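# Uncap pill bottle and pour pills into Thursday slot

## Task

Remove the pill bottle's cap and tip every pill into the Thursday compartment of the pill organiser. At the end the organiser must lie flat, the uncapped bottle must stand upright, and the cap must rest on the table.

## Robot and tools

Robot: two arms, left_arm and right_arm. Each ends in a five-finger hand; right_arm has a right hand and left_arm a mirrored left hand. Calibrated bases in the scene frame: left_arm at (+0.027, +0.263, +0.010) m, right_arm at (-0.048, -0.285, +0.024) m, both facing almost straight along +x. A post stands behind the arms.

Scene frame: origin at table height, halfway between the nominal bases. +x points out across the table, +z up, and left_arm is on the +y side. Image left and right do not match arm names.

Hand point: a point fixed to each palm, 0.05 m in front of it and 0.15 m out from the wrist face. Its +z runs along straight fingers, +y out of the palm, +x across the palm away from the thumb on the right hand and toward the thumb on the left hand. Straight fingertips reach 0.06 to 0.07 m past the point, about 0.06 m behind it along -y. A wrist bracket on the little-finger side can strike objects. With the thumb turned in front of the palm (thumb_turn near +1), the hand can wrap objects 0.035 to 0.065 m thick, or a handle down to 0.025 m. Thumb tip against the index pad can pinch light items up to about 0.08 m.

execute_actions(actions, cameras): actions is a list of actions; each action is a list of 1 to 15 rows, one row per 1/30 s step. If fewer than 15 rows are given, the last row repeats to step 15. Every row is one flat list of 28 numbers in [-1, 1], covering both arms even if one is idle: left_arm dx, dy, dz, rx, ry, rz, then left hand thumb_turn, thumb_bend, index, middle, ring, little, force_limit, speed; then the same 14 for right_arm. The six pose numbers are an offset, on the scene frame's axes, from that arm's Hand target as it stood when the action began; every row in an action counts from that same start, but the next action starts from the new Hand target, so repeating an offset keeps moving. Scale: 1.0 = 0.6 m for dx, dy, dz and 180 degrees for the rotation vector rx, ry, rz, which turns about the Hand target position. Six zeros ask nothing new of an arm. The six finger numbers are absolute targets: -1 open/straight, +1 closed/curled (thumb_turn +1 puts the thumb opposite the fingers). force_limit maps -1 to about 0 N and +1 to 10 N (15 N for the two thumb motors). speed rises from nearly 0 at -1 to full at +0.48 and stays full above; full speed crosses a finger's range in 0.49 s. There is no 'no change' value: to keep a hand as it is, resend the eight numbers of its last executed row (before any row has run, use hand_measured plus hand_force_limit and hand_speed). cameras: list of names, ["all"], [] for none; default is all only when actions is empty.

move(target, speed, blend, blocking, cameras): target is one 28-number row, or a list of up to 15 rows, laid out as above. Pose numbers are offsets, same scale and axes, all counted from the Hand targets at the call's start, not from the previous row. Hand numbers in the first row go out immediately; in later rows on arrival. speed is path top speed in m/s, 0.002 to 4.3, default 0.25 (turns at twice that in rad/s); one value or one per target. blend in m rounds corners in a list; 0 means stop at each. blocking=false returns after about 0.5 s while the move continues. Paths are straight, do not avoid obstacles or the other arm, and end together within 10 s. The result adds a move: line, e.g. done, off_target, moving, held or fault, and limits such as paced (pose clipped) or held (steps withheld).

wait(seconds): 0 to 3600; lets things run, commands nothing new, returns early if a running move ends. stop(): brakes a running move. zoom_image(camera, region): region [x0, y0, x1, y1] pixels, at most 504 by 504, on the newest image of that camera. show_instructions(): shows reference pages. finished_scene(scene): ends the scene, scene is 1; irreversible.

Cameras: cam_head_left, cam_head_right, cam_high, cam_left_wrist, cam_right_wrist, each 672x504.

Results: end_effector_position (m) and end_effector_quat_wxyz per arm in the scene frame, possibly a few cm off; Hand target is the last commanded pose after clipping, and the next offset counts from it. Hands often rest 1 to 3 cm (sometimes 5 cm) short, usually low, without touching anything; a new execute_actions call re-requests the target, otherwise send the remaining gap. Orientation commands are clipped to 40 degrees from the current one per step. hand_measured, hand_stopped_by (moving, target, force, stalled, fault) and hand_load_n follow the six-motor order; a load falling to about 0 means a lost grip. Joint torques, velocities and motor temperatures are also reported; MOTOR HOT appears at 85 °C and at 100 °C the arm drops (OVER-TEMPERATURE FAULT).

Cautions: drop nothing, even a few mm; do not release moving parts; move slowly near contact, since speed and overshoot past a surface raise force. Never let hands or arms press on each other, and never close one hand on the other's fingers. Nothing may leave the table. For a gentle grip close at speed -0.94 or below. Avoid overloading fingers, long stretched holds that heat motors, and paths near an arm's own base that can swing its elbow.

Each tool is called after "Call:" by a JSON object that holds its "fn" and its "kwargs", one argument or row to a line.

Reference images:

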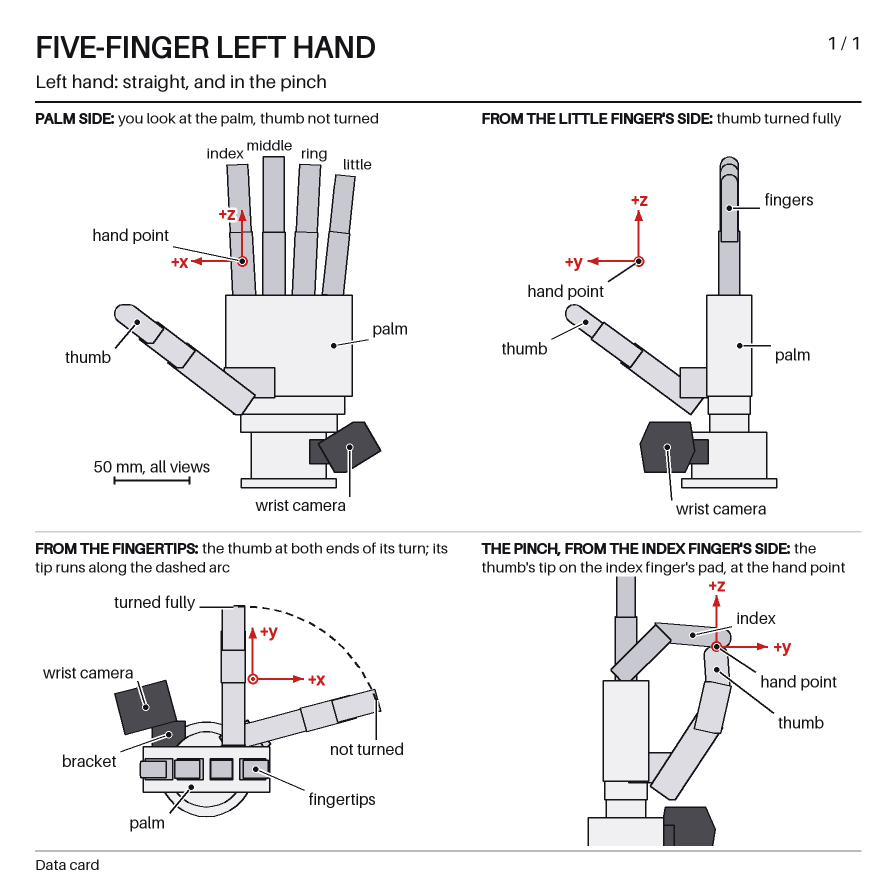

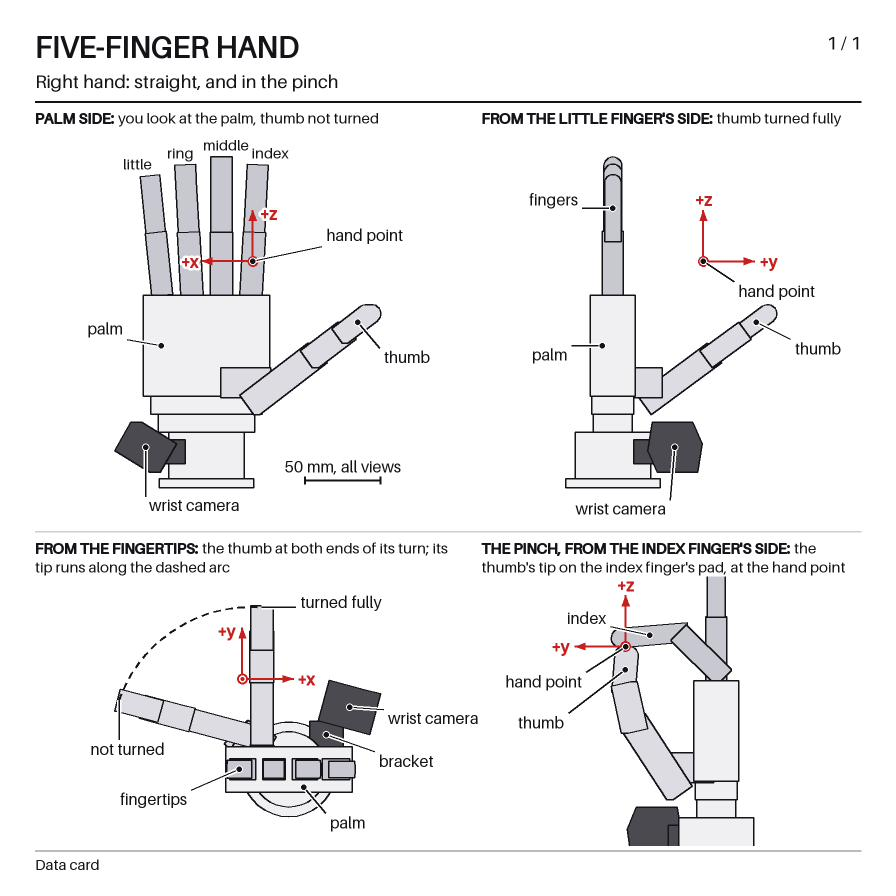

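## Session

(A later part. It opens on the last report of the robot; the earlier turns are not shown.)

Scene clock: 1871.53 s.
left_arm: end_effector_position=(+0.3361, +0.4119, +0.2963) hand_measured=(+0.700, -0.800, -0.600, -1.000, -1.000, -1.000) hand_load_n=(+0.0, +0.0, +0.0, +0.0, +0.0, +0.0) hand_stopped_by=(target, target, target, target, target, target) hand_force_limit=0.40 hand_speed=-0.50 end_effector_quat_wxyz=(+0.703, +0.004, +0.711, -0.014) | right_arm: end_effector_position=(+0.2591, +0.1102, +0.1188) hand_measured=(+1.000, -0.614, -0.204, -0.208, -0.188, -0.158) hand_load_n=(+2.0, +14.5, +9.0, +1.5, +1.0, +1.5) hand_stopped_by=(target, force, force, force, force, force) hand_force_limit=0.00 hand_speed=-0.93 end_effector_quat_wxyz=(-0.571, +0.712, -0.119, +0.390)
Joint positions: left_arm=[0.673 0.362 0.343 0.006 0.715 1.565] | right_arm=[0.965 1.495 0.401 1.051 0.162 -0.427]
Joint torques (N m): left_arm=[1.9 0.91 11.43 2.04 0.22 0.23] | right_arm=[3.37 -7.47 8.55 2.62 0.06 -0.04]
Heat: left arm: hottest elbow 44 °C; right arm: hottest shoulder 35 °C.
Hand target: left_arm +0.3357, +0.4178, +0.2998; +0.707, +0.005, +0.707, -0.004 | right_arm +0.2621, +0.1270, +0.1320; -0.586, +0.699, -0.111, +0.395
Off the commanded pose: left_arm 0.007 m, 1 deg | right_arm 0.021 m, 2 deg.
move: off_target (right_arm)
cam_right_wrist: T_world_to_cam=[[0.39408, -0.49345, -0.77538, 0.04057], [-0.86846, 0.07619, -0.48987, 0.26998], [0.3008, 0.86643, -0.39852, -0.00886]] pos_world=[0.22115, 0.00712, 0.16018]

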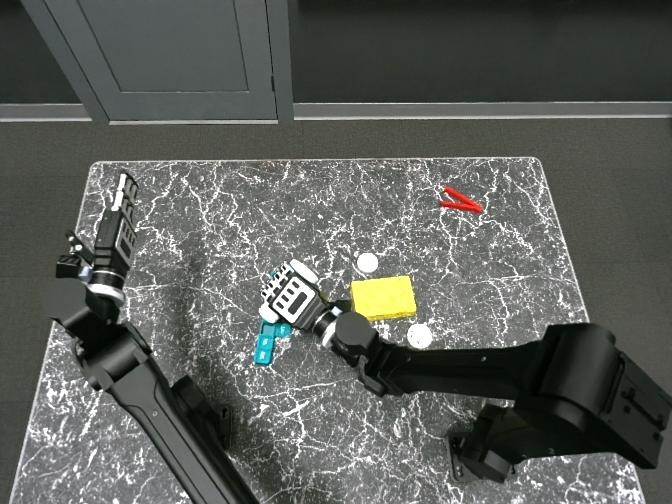

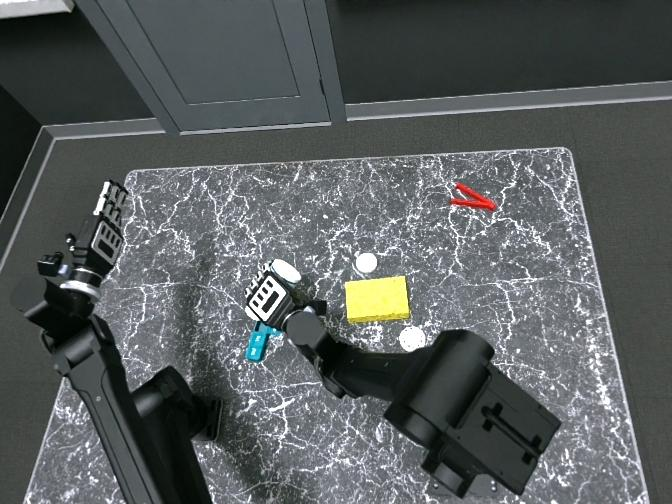

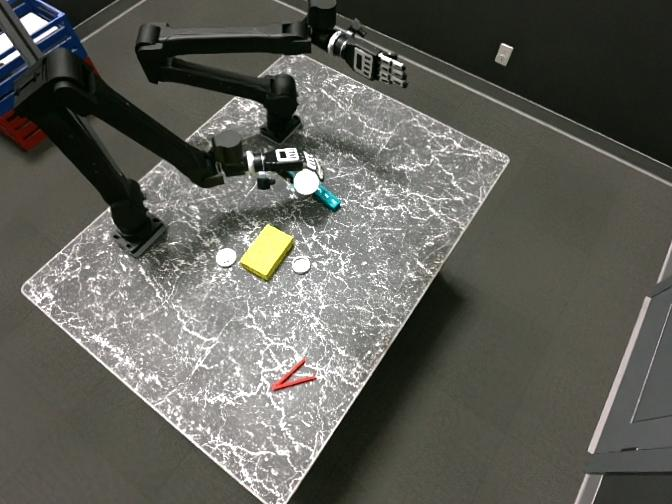

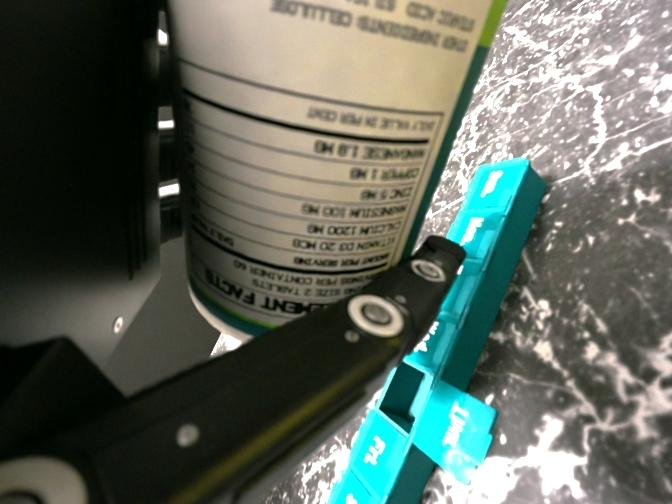

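Call:
{"fn": "move", "kwargs": {
  "target": [0,0,0,0,0,0,0.7,-0.8,-0.6,-1,-1,-1,0.4,-0.5,0.001,0.028,-0.0417,-0.0568,-0.0609,0,1,0.8,0.8,0.8,0.35,0.4,0.0,-0.93],
  "speed": 0.08,
  "cameras": ["cam_head_left","cam_head_right","cam_high","cam_right_wrist"]
}}

Call:
{"fn": "zoom_image", "kwargs": {
  "camera": "cam_head_left",
  "region": [240, 270, 320, 350]
}}

Call:
{"fn": "zoom_image", "kwargs": {
  "camera": "cam_head_right",
  "region": [220, 270, 300, 350]
}}

Call:
{"fn": "zoom_image", "kwargs": {
  "camera": "cam_high",
  "region": [265, 140, 345, 220]
}}

Scene clock: 1921.77 s.
left_arm: end_effector_position=(+0.3361, +0.4119, +0.2963) hand_measured=(+0.700, -0.800, -0.600, -1.000, -1.000, -1.000) hand_load_n=(+0.0, +0.5, +0.0, +0.0, +0.0, +0.0) hand_stopped_by=(target, target, target, target, target, target) hand_force_limit=0.40 hand_speed=-0.50 end_effector_quat_wxyz=(+0.703, +0.004, +0.711, -0.014) | right_arm: end_effector_position=(+0.2619, +0.1284, +0.0980) hand_measured=(+1.000, -0.614, -0.204, -0.208, -0.188, -0.158) hand_load_n=(+2.0, +14.5, +9.0, +2.0, +1.0, +2.0) hand_stopped_by=(target, force, force, force, force, force) hand_force_limit=0.00 hand_speed=-0.93 end_effector_quat_wxyz=(-0.517, +0.719, -0.025, +0.463)
Joint positions: left_arm=[0.673 0.362 0.343 0.006 0.715 1.565] | right_arm=[1.042 1.635 0.445 1.153 0.239 -0.688]
Joint torques (N m): left_arm=[1.9 0.97 11.45 2.06 0.22 0.24] | right_arm=[3.37 -8.76 7.34 2.67 0.08 -0.12]
Heat: left arm: hottest elbow 44 °C; right arm: hottest elbow 36 °C.
Hand target: left_arm +0.3357, +0.4178, +0.2998; +0.707, +0.005, +0.707, -0.004 | right_arm +0.2627, +0.1437, +0.1070; -0.529, +0.707, -0.019, +0.468
Off the commanded pose: left_arm 0.007 m, 1 deg | right_arm 0.018 m, 2 deg.
move: off_target (right_arm)
cam_right_wrist: T_world_to_cam=[[0.53273, -0.60977, -0.58684, -0.00775], [-0.75713, -0.0336, -0.6524, 0.26177], [0.3781, 0.79186, -0.47958, -0.03647]] pos_world=[0.21612, 0.03295, 0.14874]

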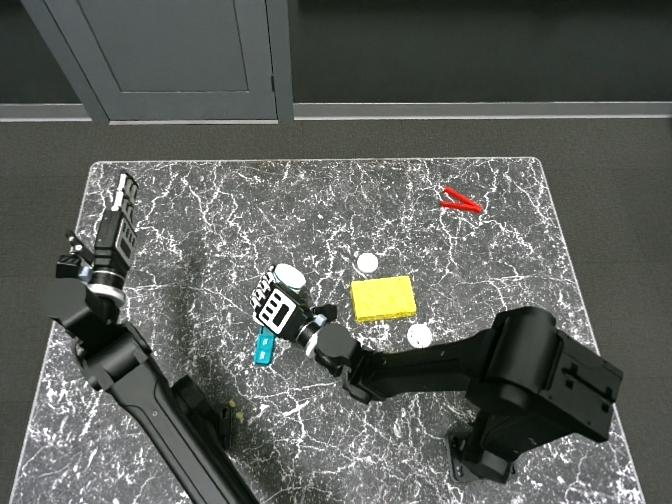

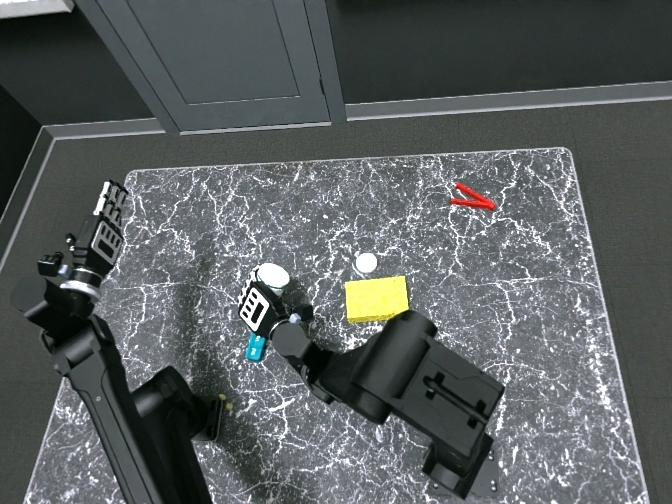

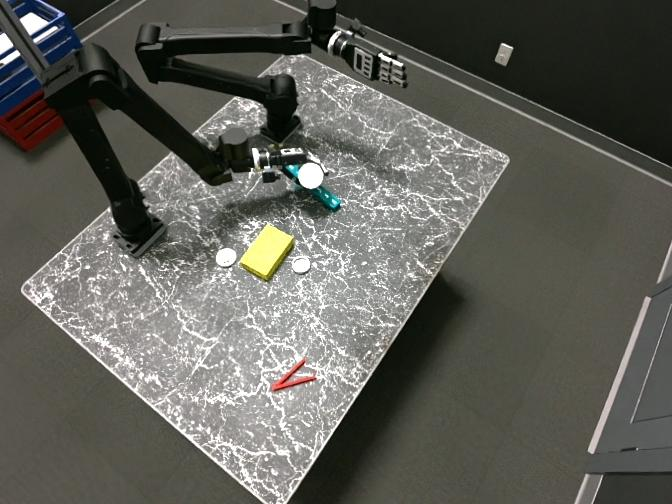

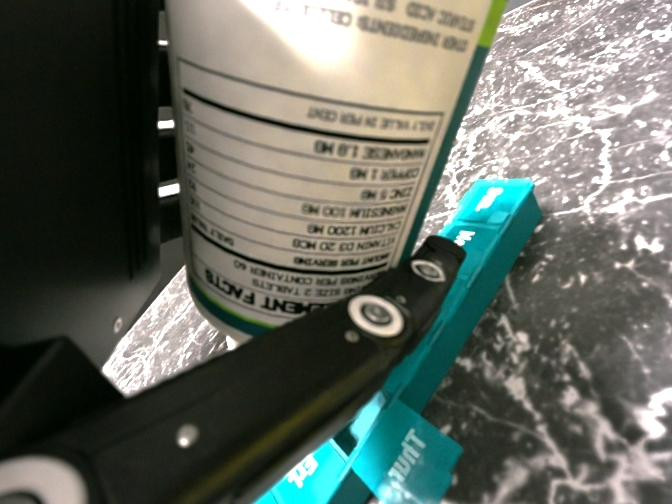

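Scaled by 6.300 from the camera's image (finer frame: 960x720).

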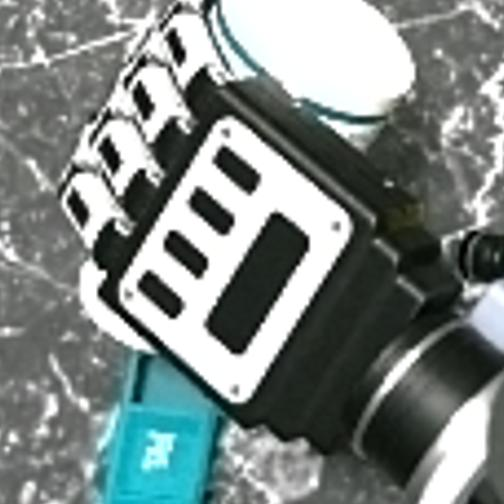

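Scaled by 6.300 from the camera's image (finer frame: 960x720).

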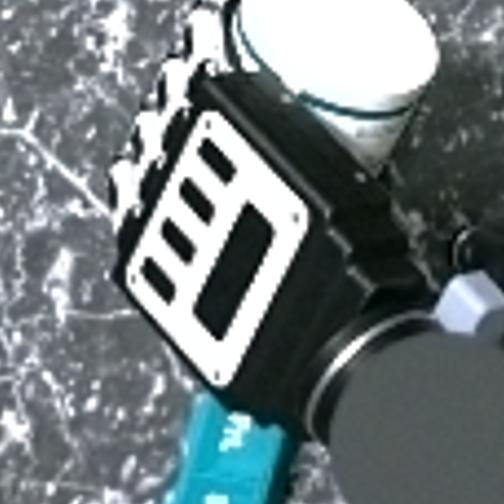

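Scaled by 6.300 from the camera's image (finer frame: 960x720).

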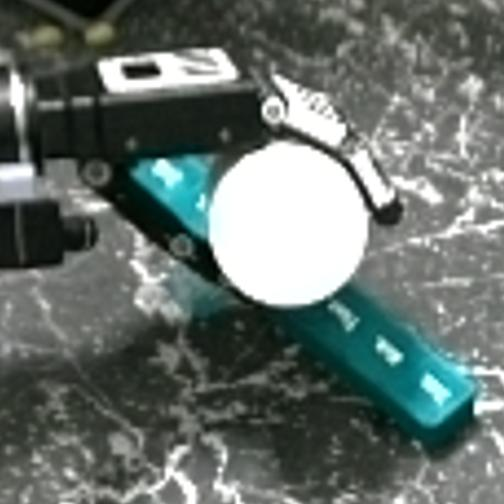

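Call:
{"fn": "zoom_image", "kwargs": {
  "camera": "cam_head_left",
  "region": [180, 330, 300, 450]
}}

Call:
{"fn": "zoom_image", "kwargs": {
  "camera": "cam_head_right",
  "region": [180, 340, 280, 440]
}}

Call:
{"fn": "zoom_image", "kwargs": {
  "camera": "cam_high",
  "region": [220, 80, 400, 230]
}}

Scaled by 4.200 from the camera's image (finer frame: 960x720).

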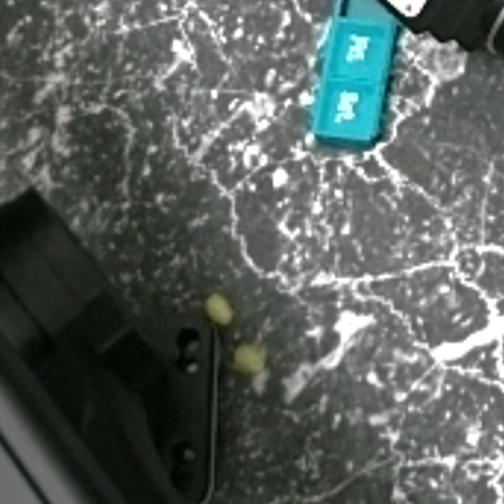

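Scaled by 5.040 from the camera's image (finer frame: 960x720).

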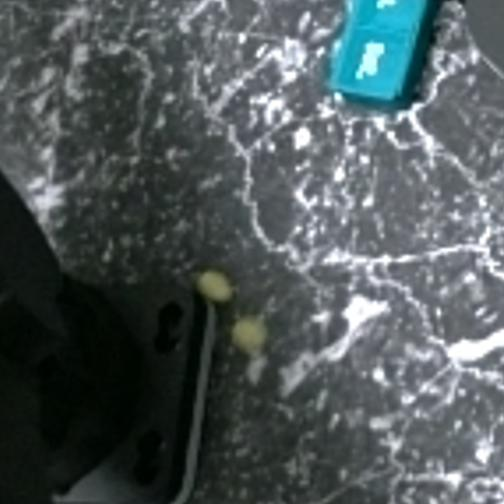

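Scaled by 2.800 from the camera's image (finer frame: 960x720).

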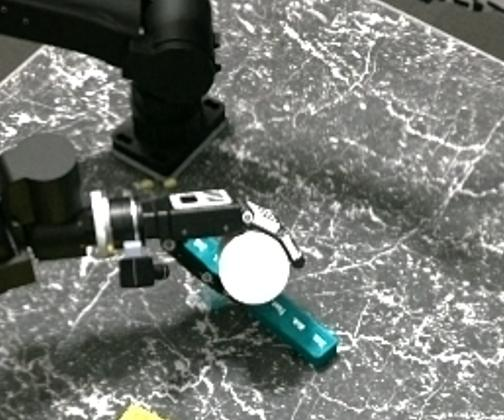

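Call:
{"fn": "move", "kwargs": {
  "target": [0,0,0,0,0,0,0.7,-0.8,-0.6,-1,-1,-1,0.4,-0.5,-0.0145,-0.0083,-0.0217,0,0,0,1,0.8,0.8,0.8,0.35,0.4,0.0,-0.93],
  "speed": 0.06,
  "cameras": ["cam_head_left","cam_high","cam_right_wrist"]
}}

Call:
{"fn": "zoom_image", "kwargs": {
  "camera": "cam_head_left",
  "region": [240, 270, 320, 350]
}}

Call:
{"fn": "zoom_image", "kwargs": {
  "camera": "cam_right_wrist",
  "region": [220, 330, 470, 504]
}}

Scene clock: 1950.03 s.
left_arm: end_effector_position=(+0.3361, +0.4119, +0.2963) hand_measured=(+0.700, -0.800, -0.600, -1.000, -1.000, -1.000) hand_load_n=(+0.0, +0.0, +0.0, +0.0, +0.0, +0.0) hand_stopped_by=(target, target, target, target, target, target) hand_force_limit=0.40 hand_speed=-0.50 end_effector_quat_wxyz=(+0.703, +0.004, +0.711, -0.014) | right_arm: end_effector_position=(+0.2587, +0.1329, +0.0941) hand_measured=(+1.000, -0.614, -0.204, -0.208, -0.188, -0.158) hand_load_n=(+2.0, +14.5, +9.0, +2.0, +1.0, +1.5) hand_stopped_by=(target, force, force, force, force, force) hand_force_limit=0.00 hand_speed=-0.93 end_effector_quat_wxyz=(-0.524, +0.711, -0.026, +0.468)
Joint positions: left_arm=[0.673 0.362 0.343 0.006 0.715 1.565] | right_arm=[1.057 1.677 0.445 1.218 0.254 -0.689]
Joint torques (N m): left_arm=[1.85 0.97 11.44 2.07 0.22 0.24] | right_arm=[3.37 -9.05 4.85 2.73 0.08 -0.11]
Heat: left arm: hottest elbow 44 °C; right arm: hottest elbow 36 °C.
Hand target: left_arm +0.3357, +0.4178, +0.2998; +0.707, +0.005, +0.707, -0.004 | right_arm +0.2540, +0.1388, +0.0940; -0.529, +0.707, -0.019, +0.468
Off the commanded pose: left_arm 0.007 m, 1 deg | right_arm 0.008 m, 1 deg.
move: done
cam_right_wrist: T_world_to_cam=[[0.54032, -0.59804, -0.59195, -0.00855], [-0.74894, -0.02109, -0.6623, 0.25405], [0.3836, 0.80119, -0.45929, -0.04521]] pos_world=[0.21223, 0.03647, 0.14244]

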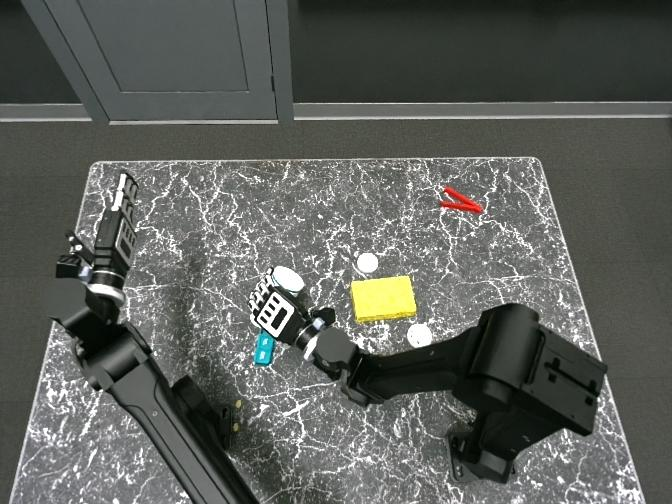

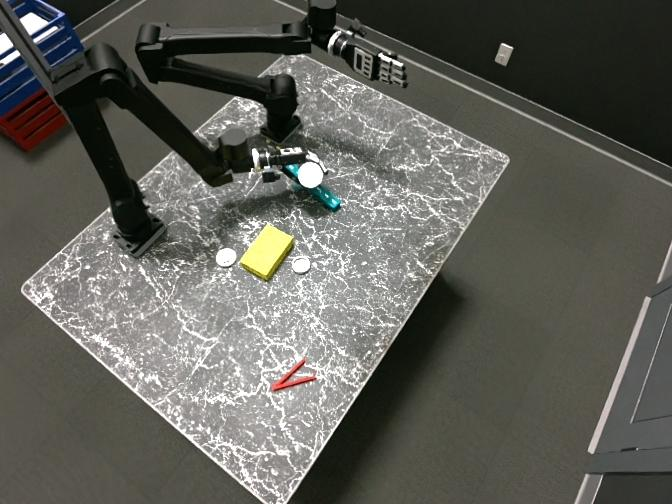

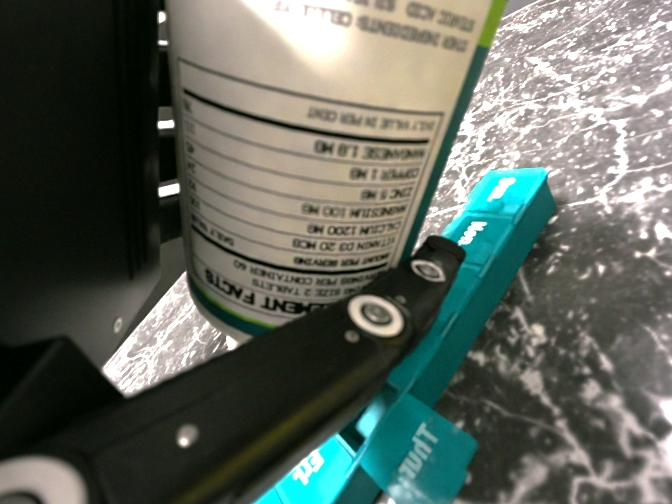

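Scaled by 6.300 from the camera's image (finer frame: 960x720).

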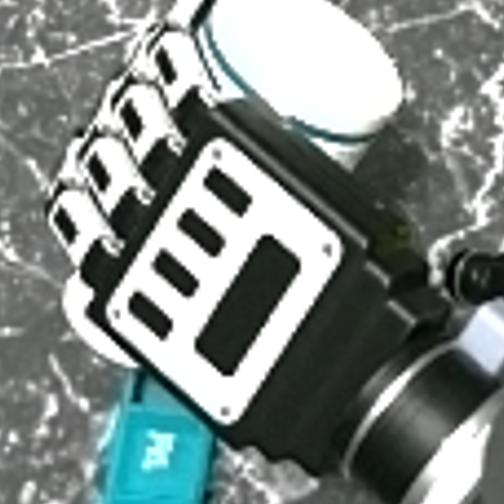

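Scaled by 2.016 from the camera's image (finer frame: 960x720).

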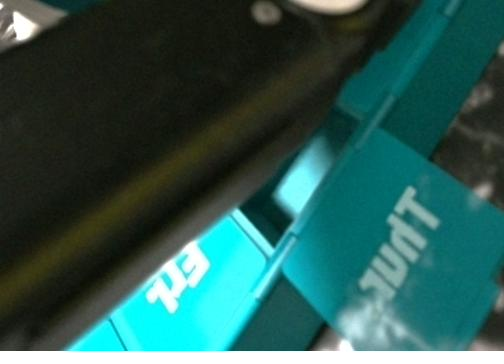

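Call:
{"fn": "move", "kwargs": {
  "target": [0,0,0,0,0,0,0.7,-0.8,-0.6,-1,-1,-1,0.4,-0.5,-0.005,-0.0272,-0.0183,0,0,0,1,0.8,0.8,0.8,0.35,0.4,0.0,-0.93],
  "speed": 0.06,
  "cameras": ["cam_head_left","cam_high","cam_right_wrist"]
}}

Call:
{"fn": "zoom_image", "kwargs": {
  "camera": "cam_head_left",
  "region": [220, 330, 300, 450]
}}

Call:
{"fn": "zoom_image", "kwargs": {
  "camera": "cam_right_wrist",
  "region": [220, 330, 470, 504]
}}

Scene clock: 1956.97 s.
left_arm: end_effector_position=(+0.3361, +0.4119, +0.2963) hand_measured=(+0.700, -0.800, -0.600, -1.000, -1.000, -1.000) hand_load_n=(+0.0, -0.5, +0.0, +0.0, +0.0, +0.0) hand_stopped_by=(target, target, target, target, target, target) hand_force_limit=0.40 hand_speed=-0.50 end_effector_quat_wxyz=(+0.703, +0.004, +0.711, -0.014) | right_arm: end_effector_position=(+0.2515, +0.1244, +0.0863) hand_measured=(+1.000, -0.614, -0.204, -0.208, -0.188, -0.158) hand_load_n=(+2.0, +14.5, +9.0, +2.0, +1.0, +1.5) hand_stopped_by=(target, force, force, force, force, force) hand_force_limit=0.00 hand_speed=-0.93 end_effector_quat_wxyz=(-0.530, +0.708, -0.022, +0.466)
Joint positions: left_arm=[0.673 0.362 0.343 0.006 0.715 1.565] | right_arm=[1.057 1.704 0.411 1.288 0.242 -0.689]
Joint torques (N m): left_arm=[1.85 0.97 11.43 2.04 0.22 0.24] | right_arm=[1.96 -8.88 3.54 2.48 -0.12 -0.11]
Heat: left arm: hottest elbow 44 °C; right arm: hottest elbow 36 °C.
Hand target: left_arm +0.3357, +0.4178, +0.2998; +0.707, +0.005, +0.707, -0.004 | right_arm +0.2510, +0.1226, +0.0831; -0.529, +0.707, -0.019, +0.468
Off the commanded pose: left_arm 0.007 m, 1 deg | right_arm 0.004 m, 0 deg.
move: done
cam_right_wrist: T_world_to_cam=[[0.55005, -0.58697, -0.59407, -0.01788], [-0.74562, -0.02475, -0.66591, 0.24327], [0.37616, 0.80923, -0.45127, -0.03909]] pos_world=[0.20593, 0.02716, 0.13373]

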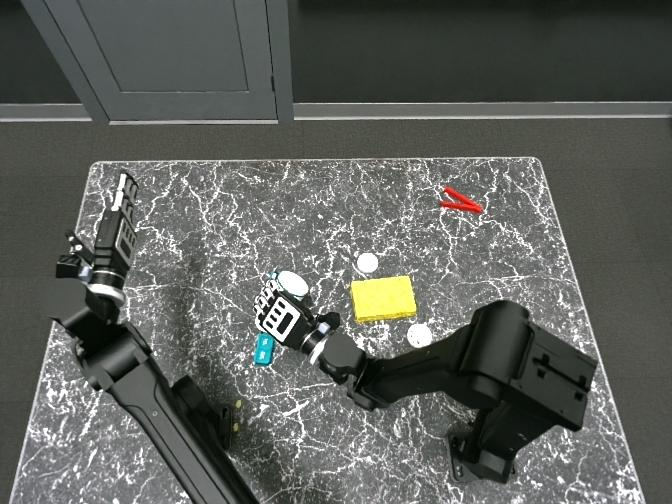

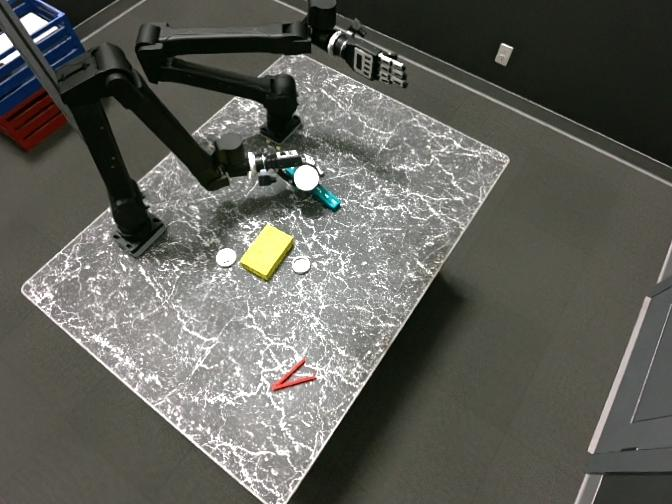

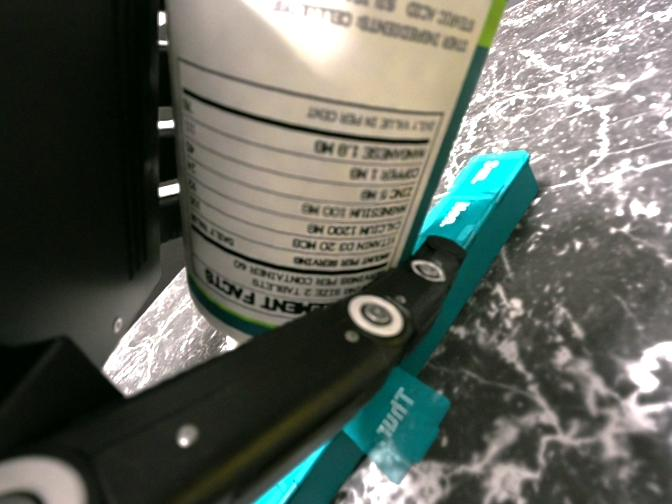

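Scaled by 4.200 from the camera's image (finer frame: 960x720).

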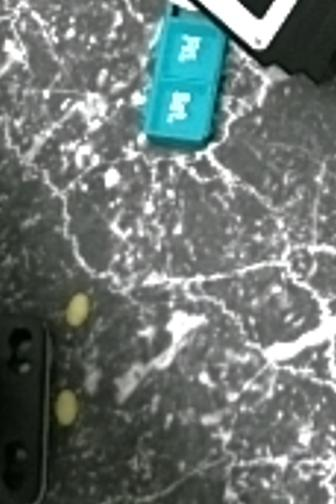

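Scaled by 2.016 from the camera's image (finer frame: 960x720).

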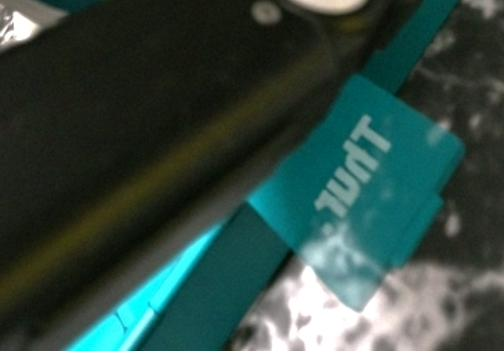

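Call:
{"fn": "move", "kwargs": {
  "target": [0,0,0,0,0,0,0.7,-0.8,-0.6,-1,-1,-1,0.4,-0.5,-0.0033,0.006,-0.0105,-0.0379,-0.0406,0,1,0.8,0.8,0.8,0.35,0.4,0.0,-0.93],
  "speed": 0.06,
  "cameras": ["cam_head_left","cam_high","cam_right_wrist"]
}}

Scene clock: 1966.17 s.
left_arm: end_effector_position=(+0.3361, +0.4119, +0.2963) hand_measured=(+0.700, -0.800, -0.600, -1.000, -1.000, -1.000) hand_load_n=(+0.5, +0.0, +0.0, +0.0, +0.0, +0.0) hand_stopped_by=(target, target, target, target, target, target) hand_force_limit=0.40 hand_speed=-0.50 end_effector_quat_wxyz=(+0.703, +0.004, +0.711, -0.014) | right_arm: end_effector_position=(+0.2527, +0.1187, +0.0775) hand_measured=(+1.000, -0.614, -0.204, -0.208, -0.188, -0.158) hand_load_n=(+2.0, +14.5, +9.5, +2.0, +1.0, +1.5) hand_stopped_by=(target, force, force, force, force, force) hand_force_limit=0.00 hand_speed=-0.93 end_effector_quat_wxyz=(-0.482, +0.710, +0.036, +0.512)
Joint positions: left_arm=[0.673 0.362 0.343 0.006 0.715 1.565] | right_arm=[1.086 1.751 0.411 1.328 0.283 -0.862]
Joint torques (N m): left_arm=[1.73 0.97 11.44 2.06 0.22 0.23] | right_arm=[3.6 -8.7 4.44 2.51 0.1 -0.16]
Heat: left arm: hottest elbow 45 °C; right arm: hottest elbow 35 °C.
Hand target: left_arm +0.3357, +0.4178, +0.2998; +0.707, +0.005, +0.707, -0.004 | right_arm +0.2491, +0.1261, +0.0768; -0.486, +0.706, +0.043, +0.513
Off the commanded pose: left_arm 0.007 m, 1 deg | right_arm 0.008 m, 1 deg.
move: done
cam_right_wrist: T_world_to_cam=[[0.60708, -0.65858, -0.44467, -0.04478], [-0.65997, -0.10619, -0.74374, 0.23221], [0.44259, 0.74498, -0.49911, -0.04437]] pos_world=[0.20008, 0.02823, 0.13065]

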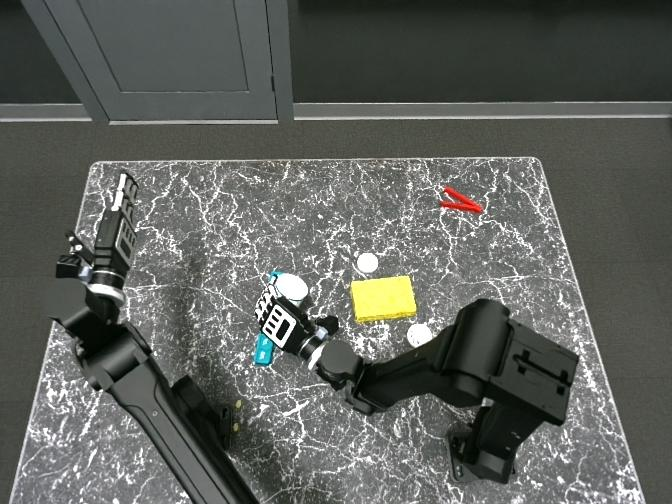

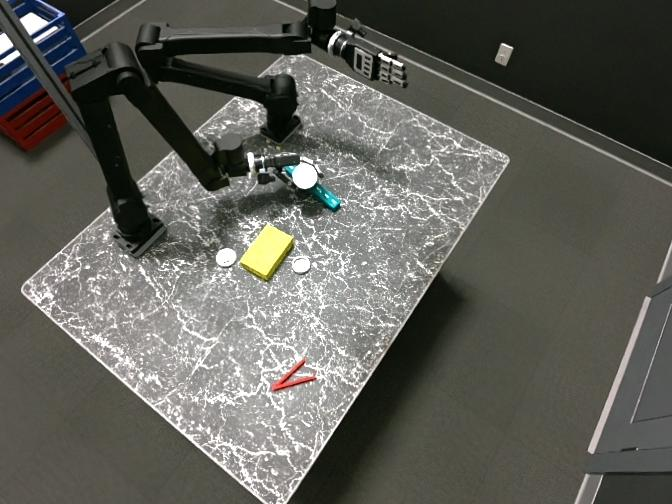

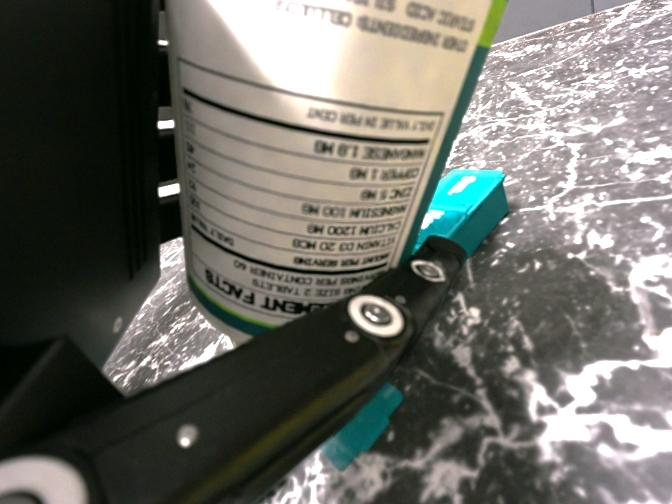

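Call:
{"fn": "move", "kwargs": {
  "target": [0,0,0,0,0,0,0.7,-0.8,-0.6,-1,-1,-1,0.4,-0.5,-0.0133,0.0313,0.0,-0.0379,-0.0406,0,1,0.8,0.8,0.8,0.35,0.4,0.0,-0.93],
  "speed": 0.06,
  "cameras": ["cam_head_left","cam_high","cam_right_wrist"]
}}

Call:
{"fn": "zoom_image", "kwargs": {
  "camera": "cam_head_left",
  "region": [230, 260, 320, 380]
}}

Call:
{"fn": "zoom_image", "kwargs": {
  "camera": "cam_high",
  "region": [240, 120, 360, 230]
}}

Scene clock: 1971.93 s.
left_arm: end_effector_position=(+0.3361, +0.4119, +0.2963) hand_measured=(+0.700, -0.800, -0.600, -1.000, -1.000, -1.000) hand_load_n=(+0.0, -0.5, +0.0, +0.0, +0.0, +0.0) hand_stopped_by=(target, target, target, target, target, target) hand_force_limit=0.40 hand_speed=-0.50 end_effector_quat_wxyz=(+0.703, +0.004, +0.711, -0.014) | right_arm: end_effector_position=(+0.2434, +0.1328, +0.0748) hand_measured=(+1.000, -0.614, -0.204, -0.208, -0.188, -0.158) hand_load_n=(+2.0, +14.5, +9.5, +2.0, +1.0, +1.5) hand_stopped_by=(target, force, force, force, force, force) hand_force_limit=0.00 hand_speed=-0.93 end_effector_quat_wxyz=(-0.434, +0.706, +0.099, +0.551)
Joint positions: left_arm=[0.673 0.362 0.343 0.006 0.715 1.565] | right_arm=[1.162 1.793 0.447 1.329 0.359 -1.037]
Joint torques (N m): left_arm=[1.9 0.97 11.43 2.06 0.22 0.23] | right_arm=[3.37 -9.58 5.41 2.18 0.08 -0.12]
Heat: left arm: hottest elbow 45 °C; right arm: hottest elbow 35 °C.
Hand target: left_arm +0.3357, +0.4178, +0.2998; +0.707, +0.005, +0.707, -0.004 | right_arm +0.2410, +0.1448, +0.0767; -0.439, +0.700, +0.104, +0.553
Off the commanded pose: left_arm 0.007 m, 1 deg | right_arm 0.012 m, 1 deg.
move: off_target (right_arm)
cam_right_wrist: T_world_to_cam=[[0.6535, -0.70362, -0.27903, -0.04875], [-0.56319, -0.20569, -0.80032, 0.2195], [0.50573, 0.68015, -0.53069, -0.05647]] pos_world=[0.18404, 0.04926, 0.1321]

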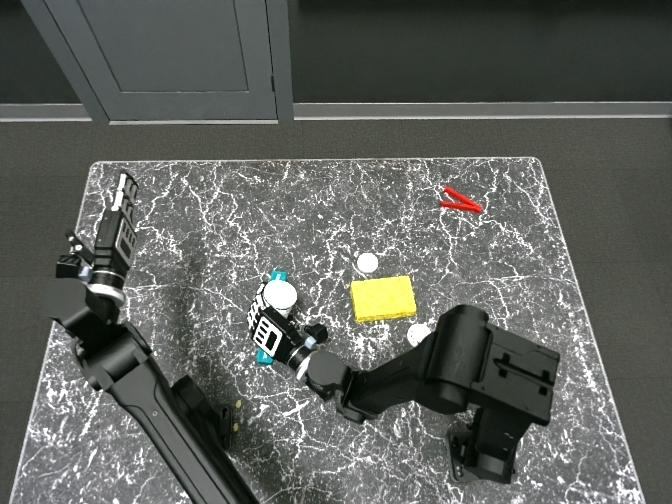

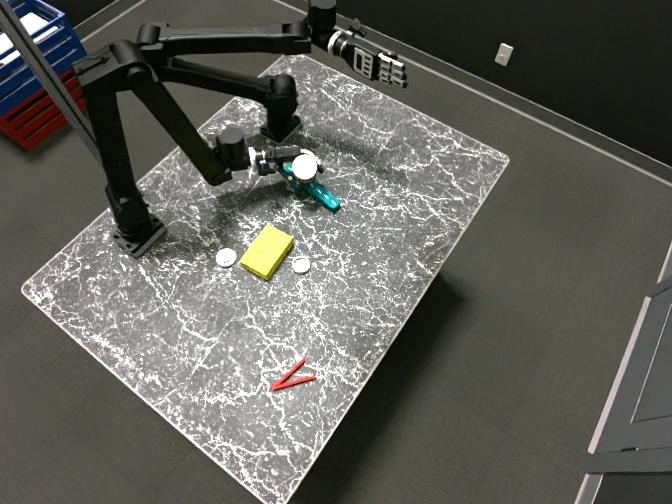

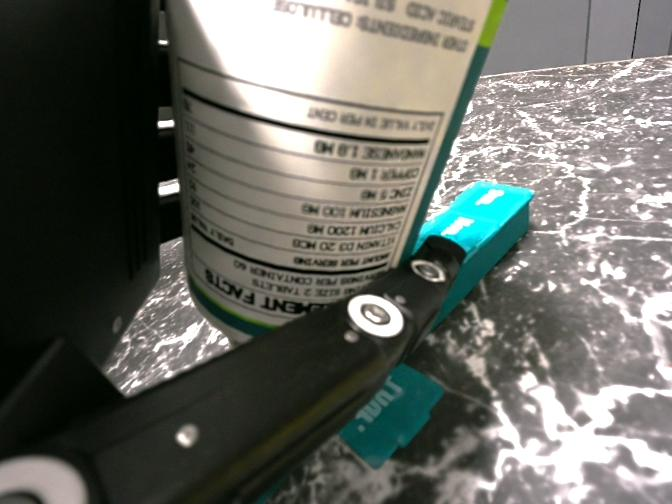

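Scaled by 4.200 from the camera's image (finer frame: 960x720).

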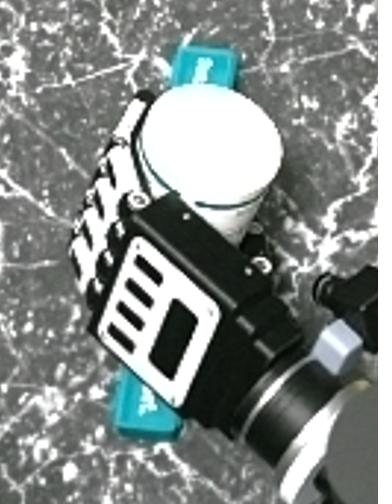

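Scaled by 4.200 from the camera's image (finer frame: 960x720).

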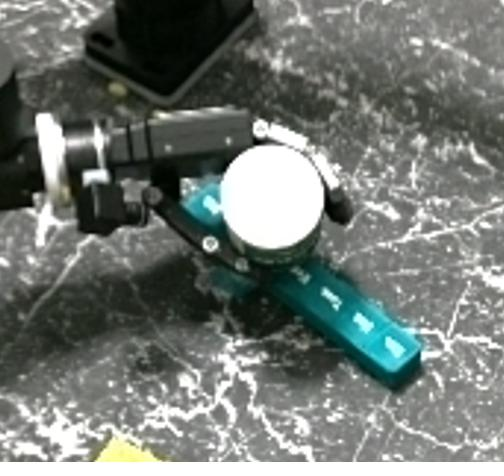

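Call:
{"fn": "move", "kwargs": {
  "target": [
    [0,0,0,0,0,0,0.7,-0.8,-0.6,-1,-1,-1,0.4,-0.5,0,0.0,0.018,0,0,0,1,0.8,0.8,0.8,0.35,0.4,0.0,-0.93],
    [0,0,0,0,0,0,0.7,-0.8,-0.6,-1,-1,-1,0.4,-0.5,-0.0033,0.005,0.018,-0.0568,-0.0609,0,1,0.8,0.8,0.8,0.35,0.4,0.0,-0.93]
  ],
  "speed": 0.08,
  "cameras": ["cam_head_left","cam_high","cam_right_wrist"]
}}

Call:
{"fn": "zoom_image", "kwargs": {
  "camera": "cam_head_left",
  "region": [230, 260, 320, 380]
}}

Call:
{"fn": "zoom_image", "kwargs": {
  "camera": "cam_high",
  "region": [240, 120, 360, 230]
}}

Scene clock: 1981.37 s.
left_arm: end_effector_position=(+0.3361, +0.4119, +0.2963) hand_measured=(+0.700, -0.800, -0.600, -1.000, -1.000, -1.000) hand_load_n=(+0.0, +0.0, +0.0, +0.0, +0.0, +0.0) hand_stopped_by=(target, target, target, target, target, target) hand_force_limit=0.40 hand_speed=-0.50 end_effector_quat_wxyz=(+0.703, +0.004, +0.711, -0.014) | right_arm: end_effector_position=(+0.2419, +0.1350, +0.0831) hand_measured=(+1.000, -0.614, -0.204, -0.208, -0.188, -0.158) hand_load_n=(+2.0, +14.5, +9.0, +2.0, +1.0, +1.5) hand_stopped_by=(target, force, force, force, force, force) hand_force_limit=0.00 hand_speed=-0.93 end_effector_quat_wxyz=(-0.355, +0.690, +0.192, +0.601)
Joint positions: left_arm=[0.673 0.362 0.343 0.006 0.715 1.565] | right_arm=[1.207 1.803 0.466 1.31 0.405 -1.298]
Joint torques (N m): left_arm=[1.85 0.97 11.43 2.07 0.22 0.24] | right_arm=[3.37 -9.82 5.53 2.55 0.09 -0.13]
Heat: left arm: hottest elbow 45 °C; right arm: hottest elbow 35 °C.
Hand target: left_arm +0.3357, +0.4178, +0.2998; +0.707, +0.005, +0.707, -0.004 | right_arm +0.2391, +0.1478, +0.0874; -0.364, +0.680, +0.194, +0.606
Off the commanded pose: left_arm 0.007 m, 1 deg | right_arm 0.014 m, 2 deg.
move: off_target (right_arm)
cam_right_wrist: T_world_to_cam=[[0.68444, -0.72887, -0.01702, -0.06963], [-0.40937, -0.36489, -0.83622, 0.21293], [0.60329, 0.57931, -0.54812, -0.06132]] pos_world=[0.17181, 0.06247, 0.14326]

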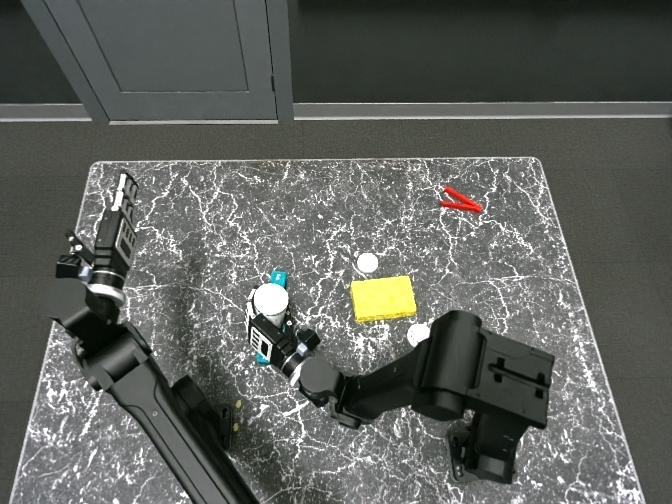

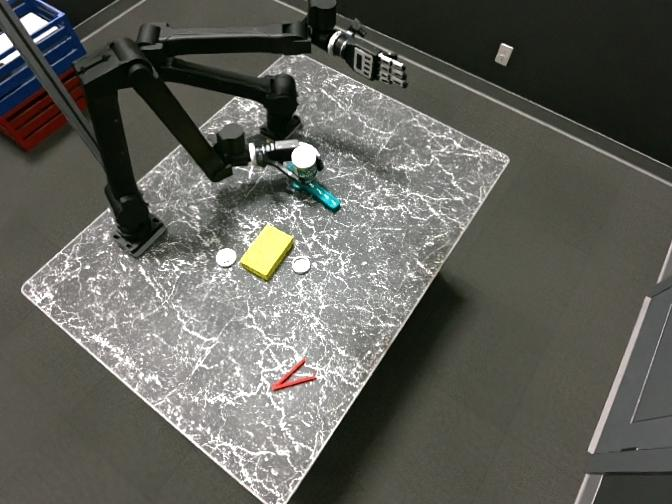

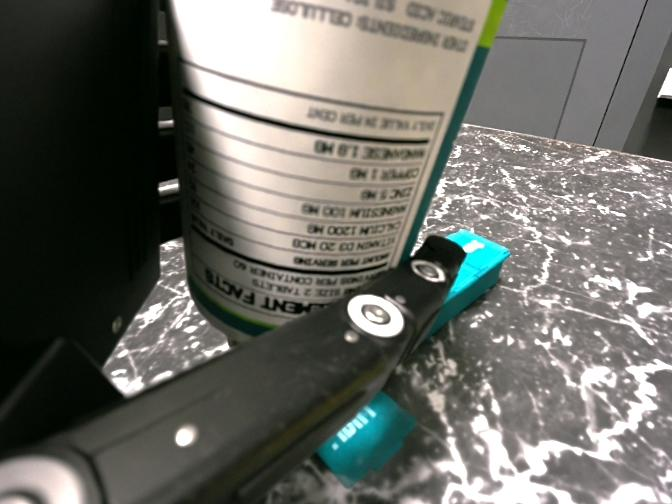

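Scaled by 4.200 from the camera's image (finer frame: 960x720).

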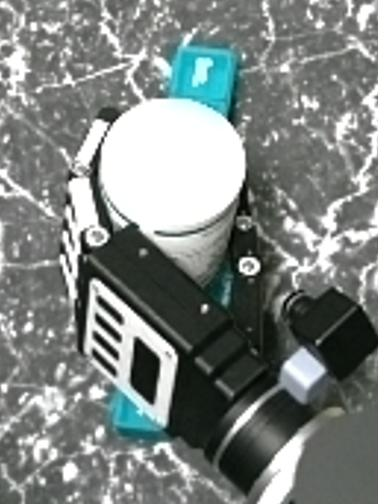

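Scaled by 4.200 from the camera's image (finer frame: 960x720).

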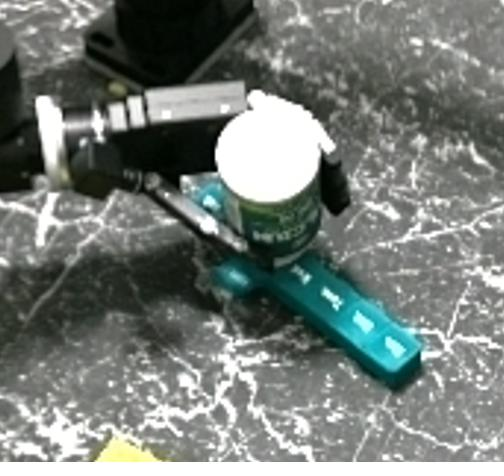

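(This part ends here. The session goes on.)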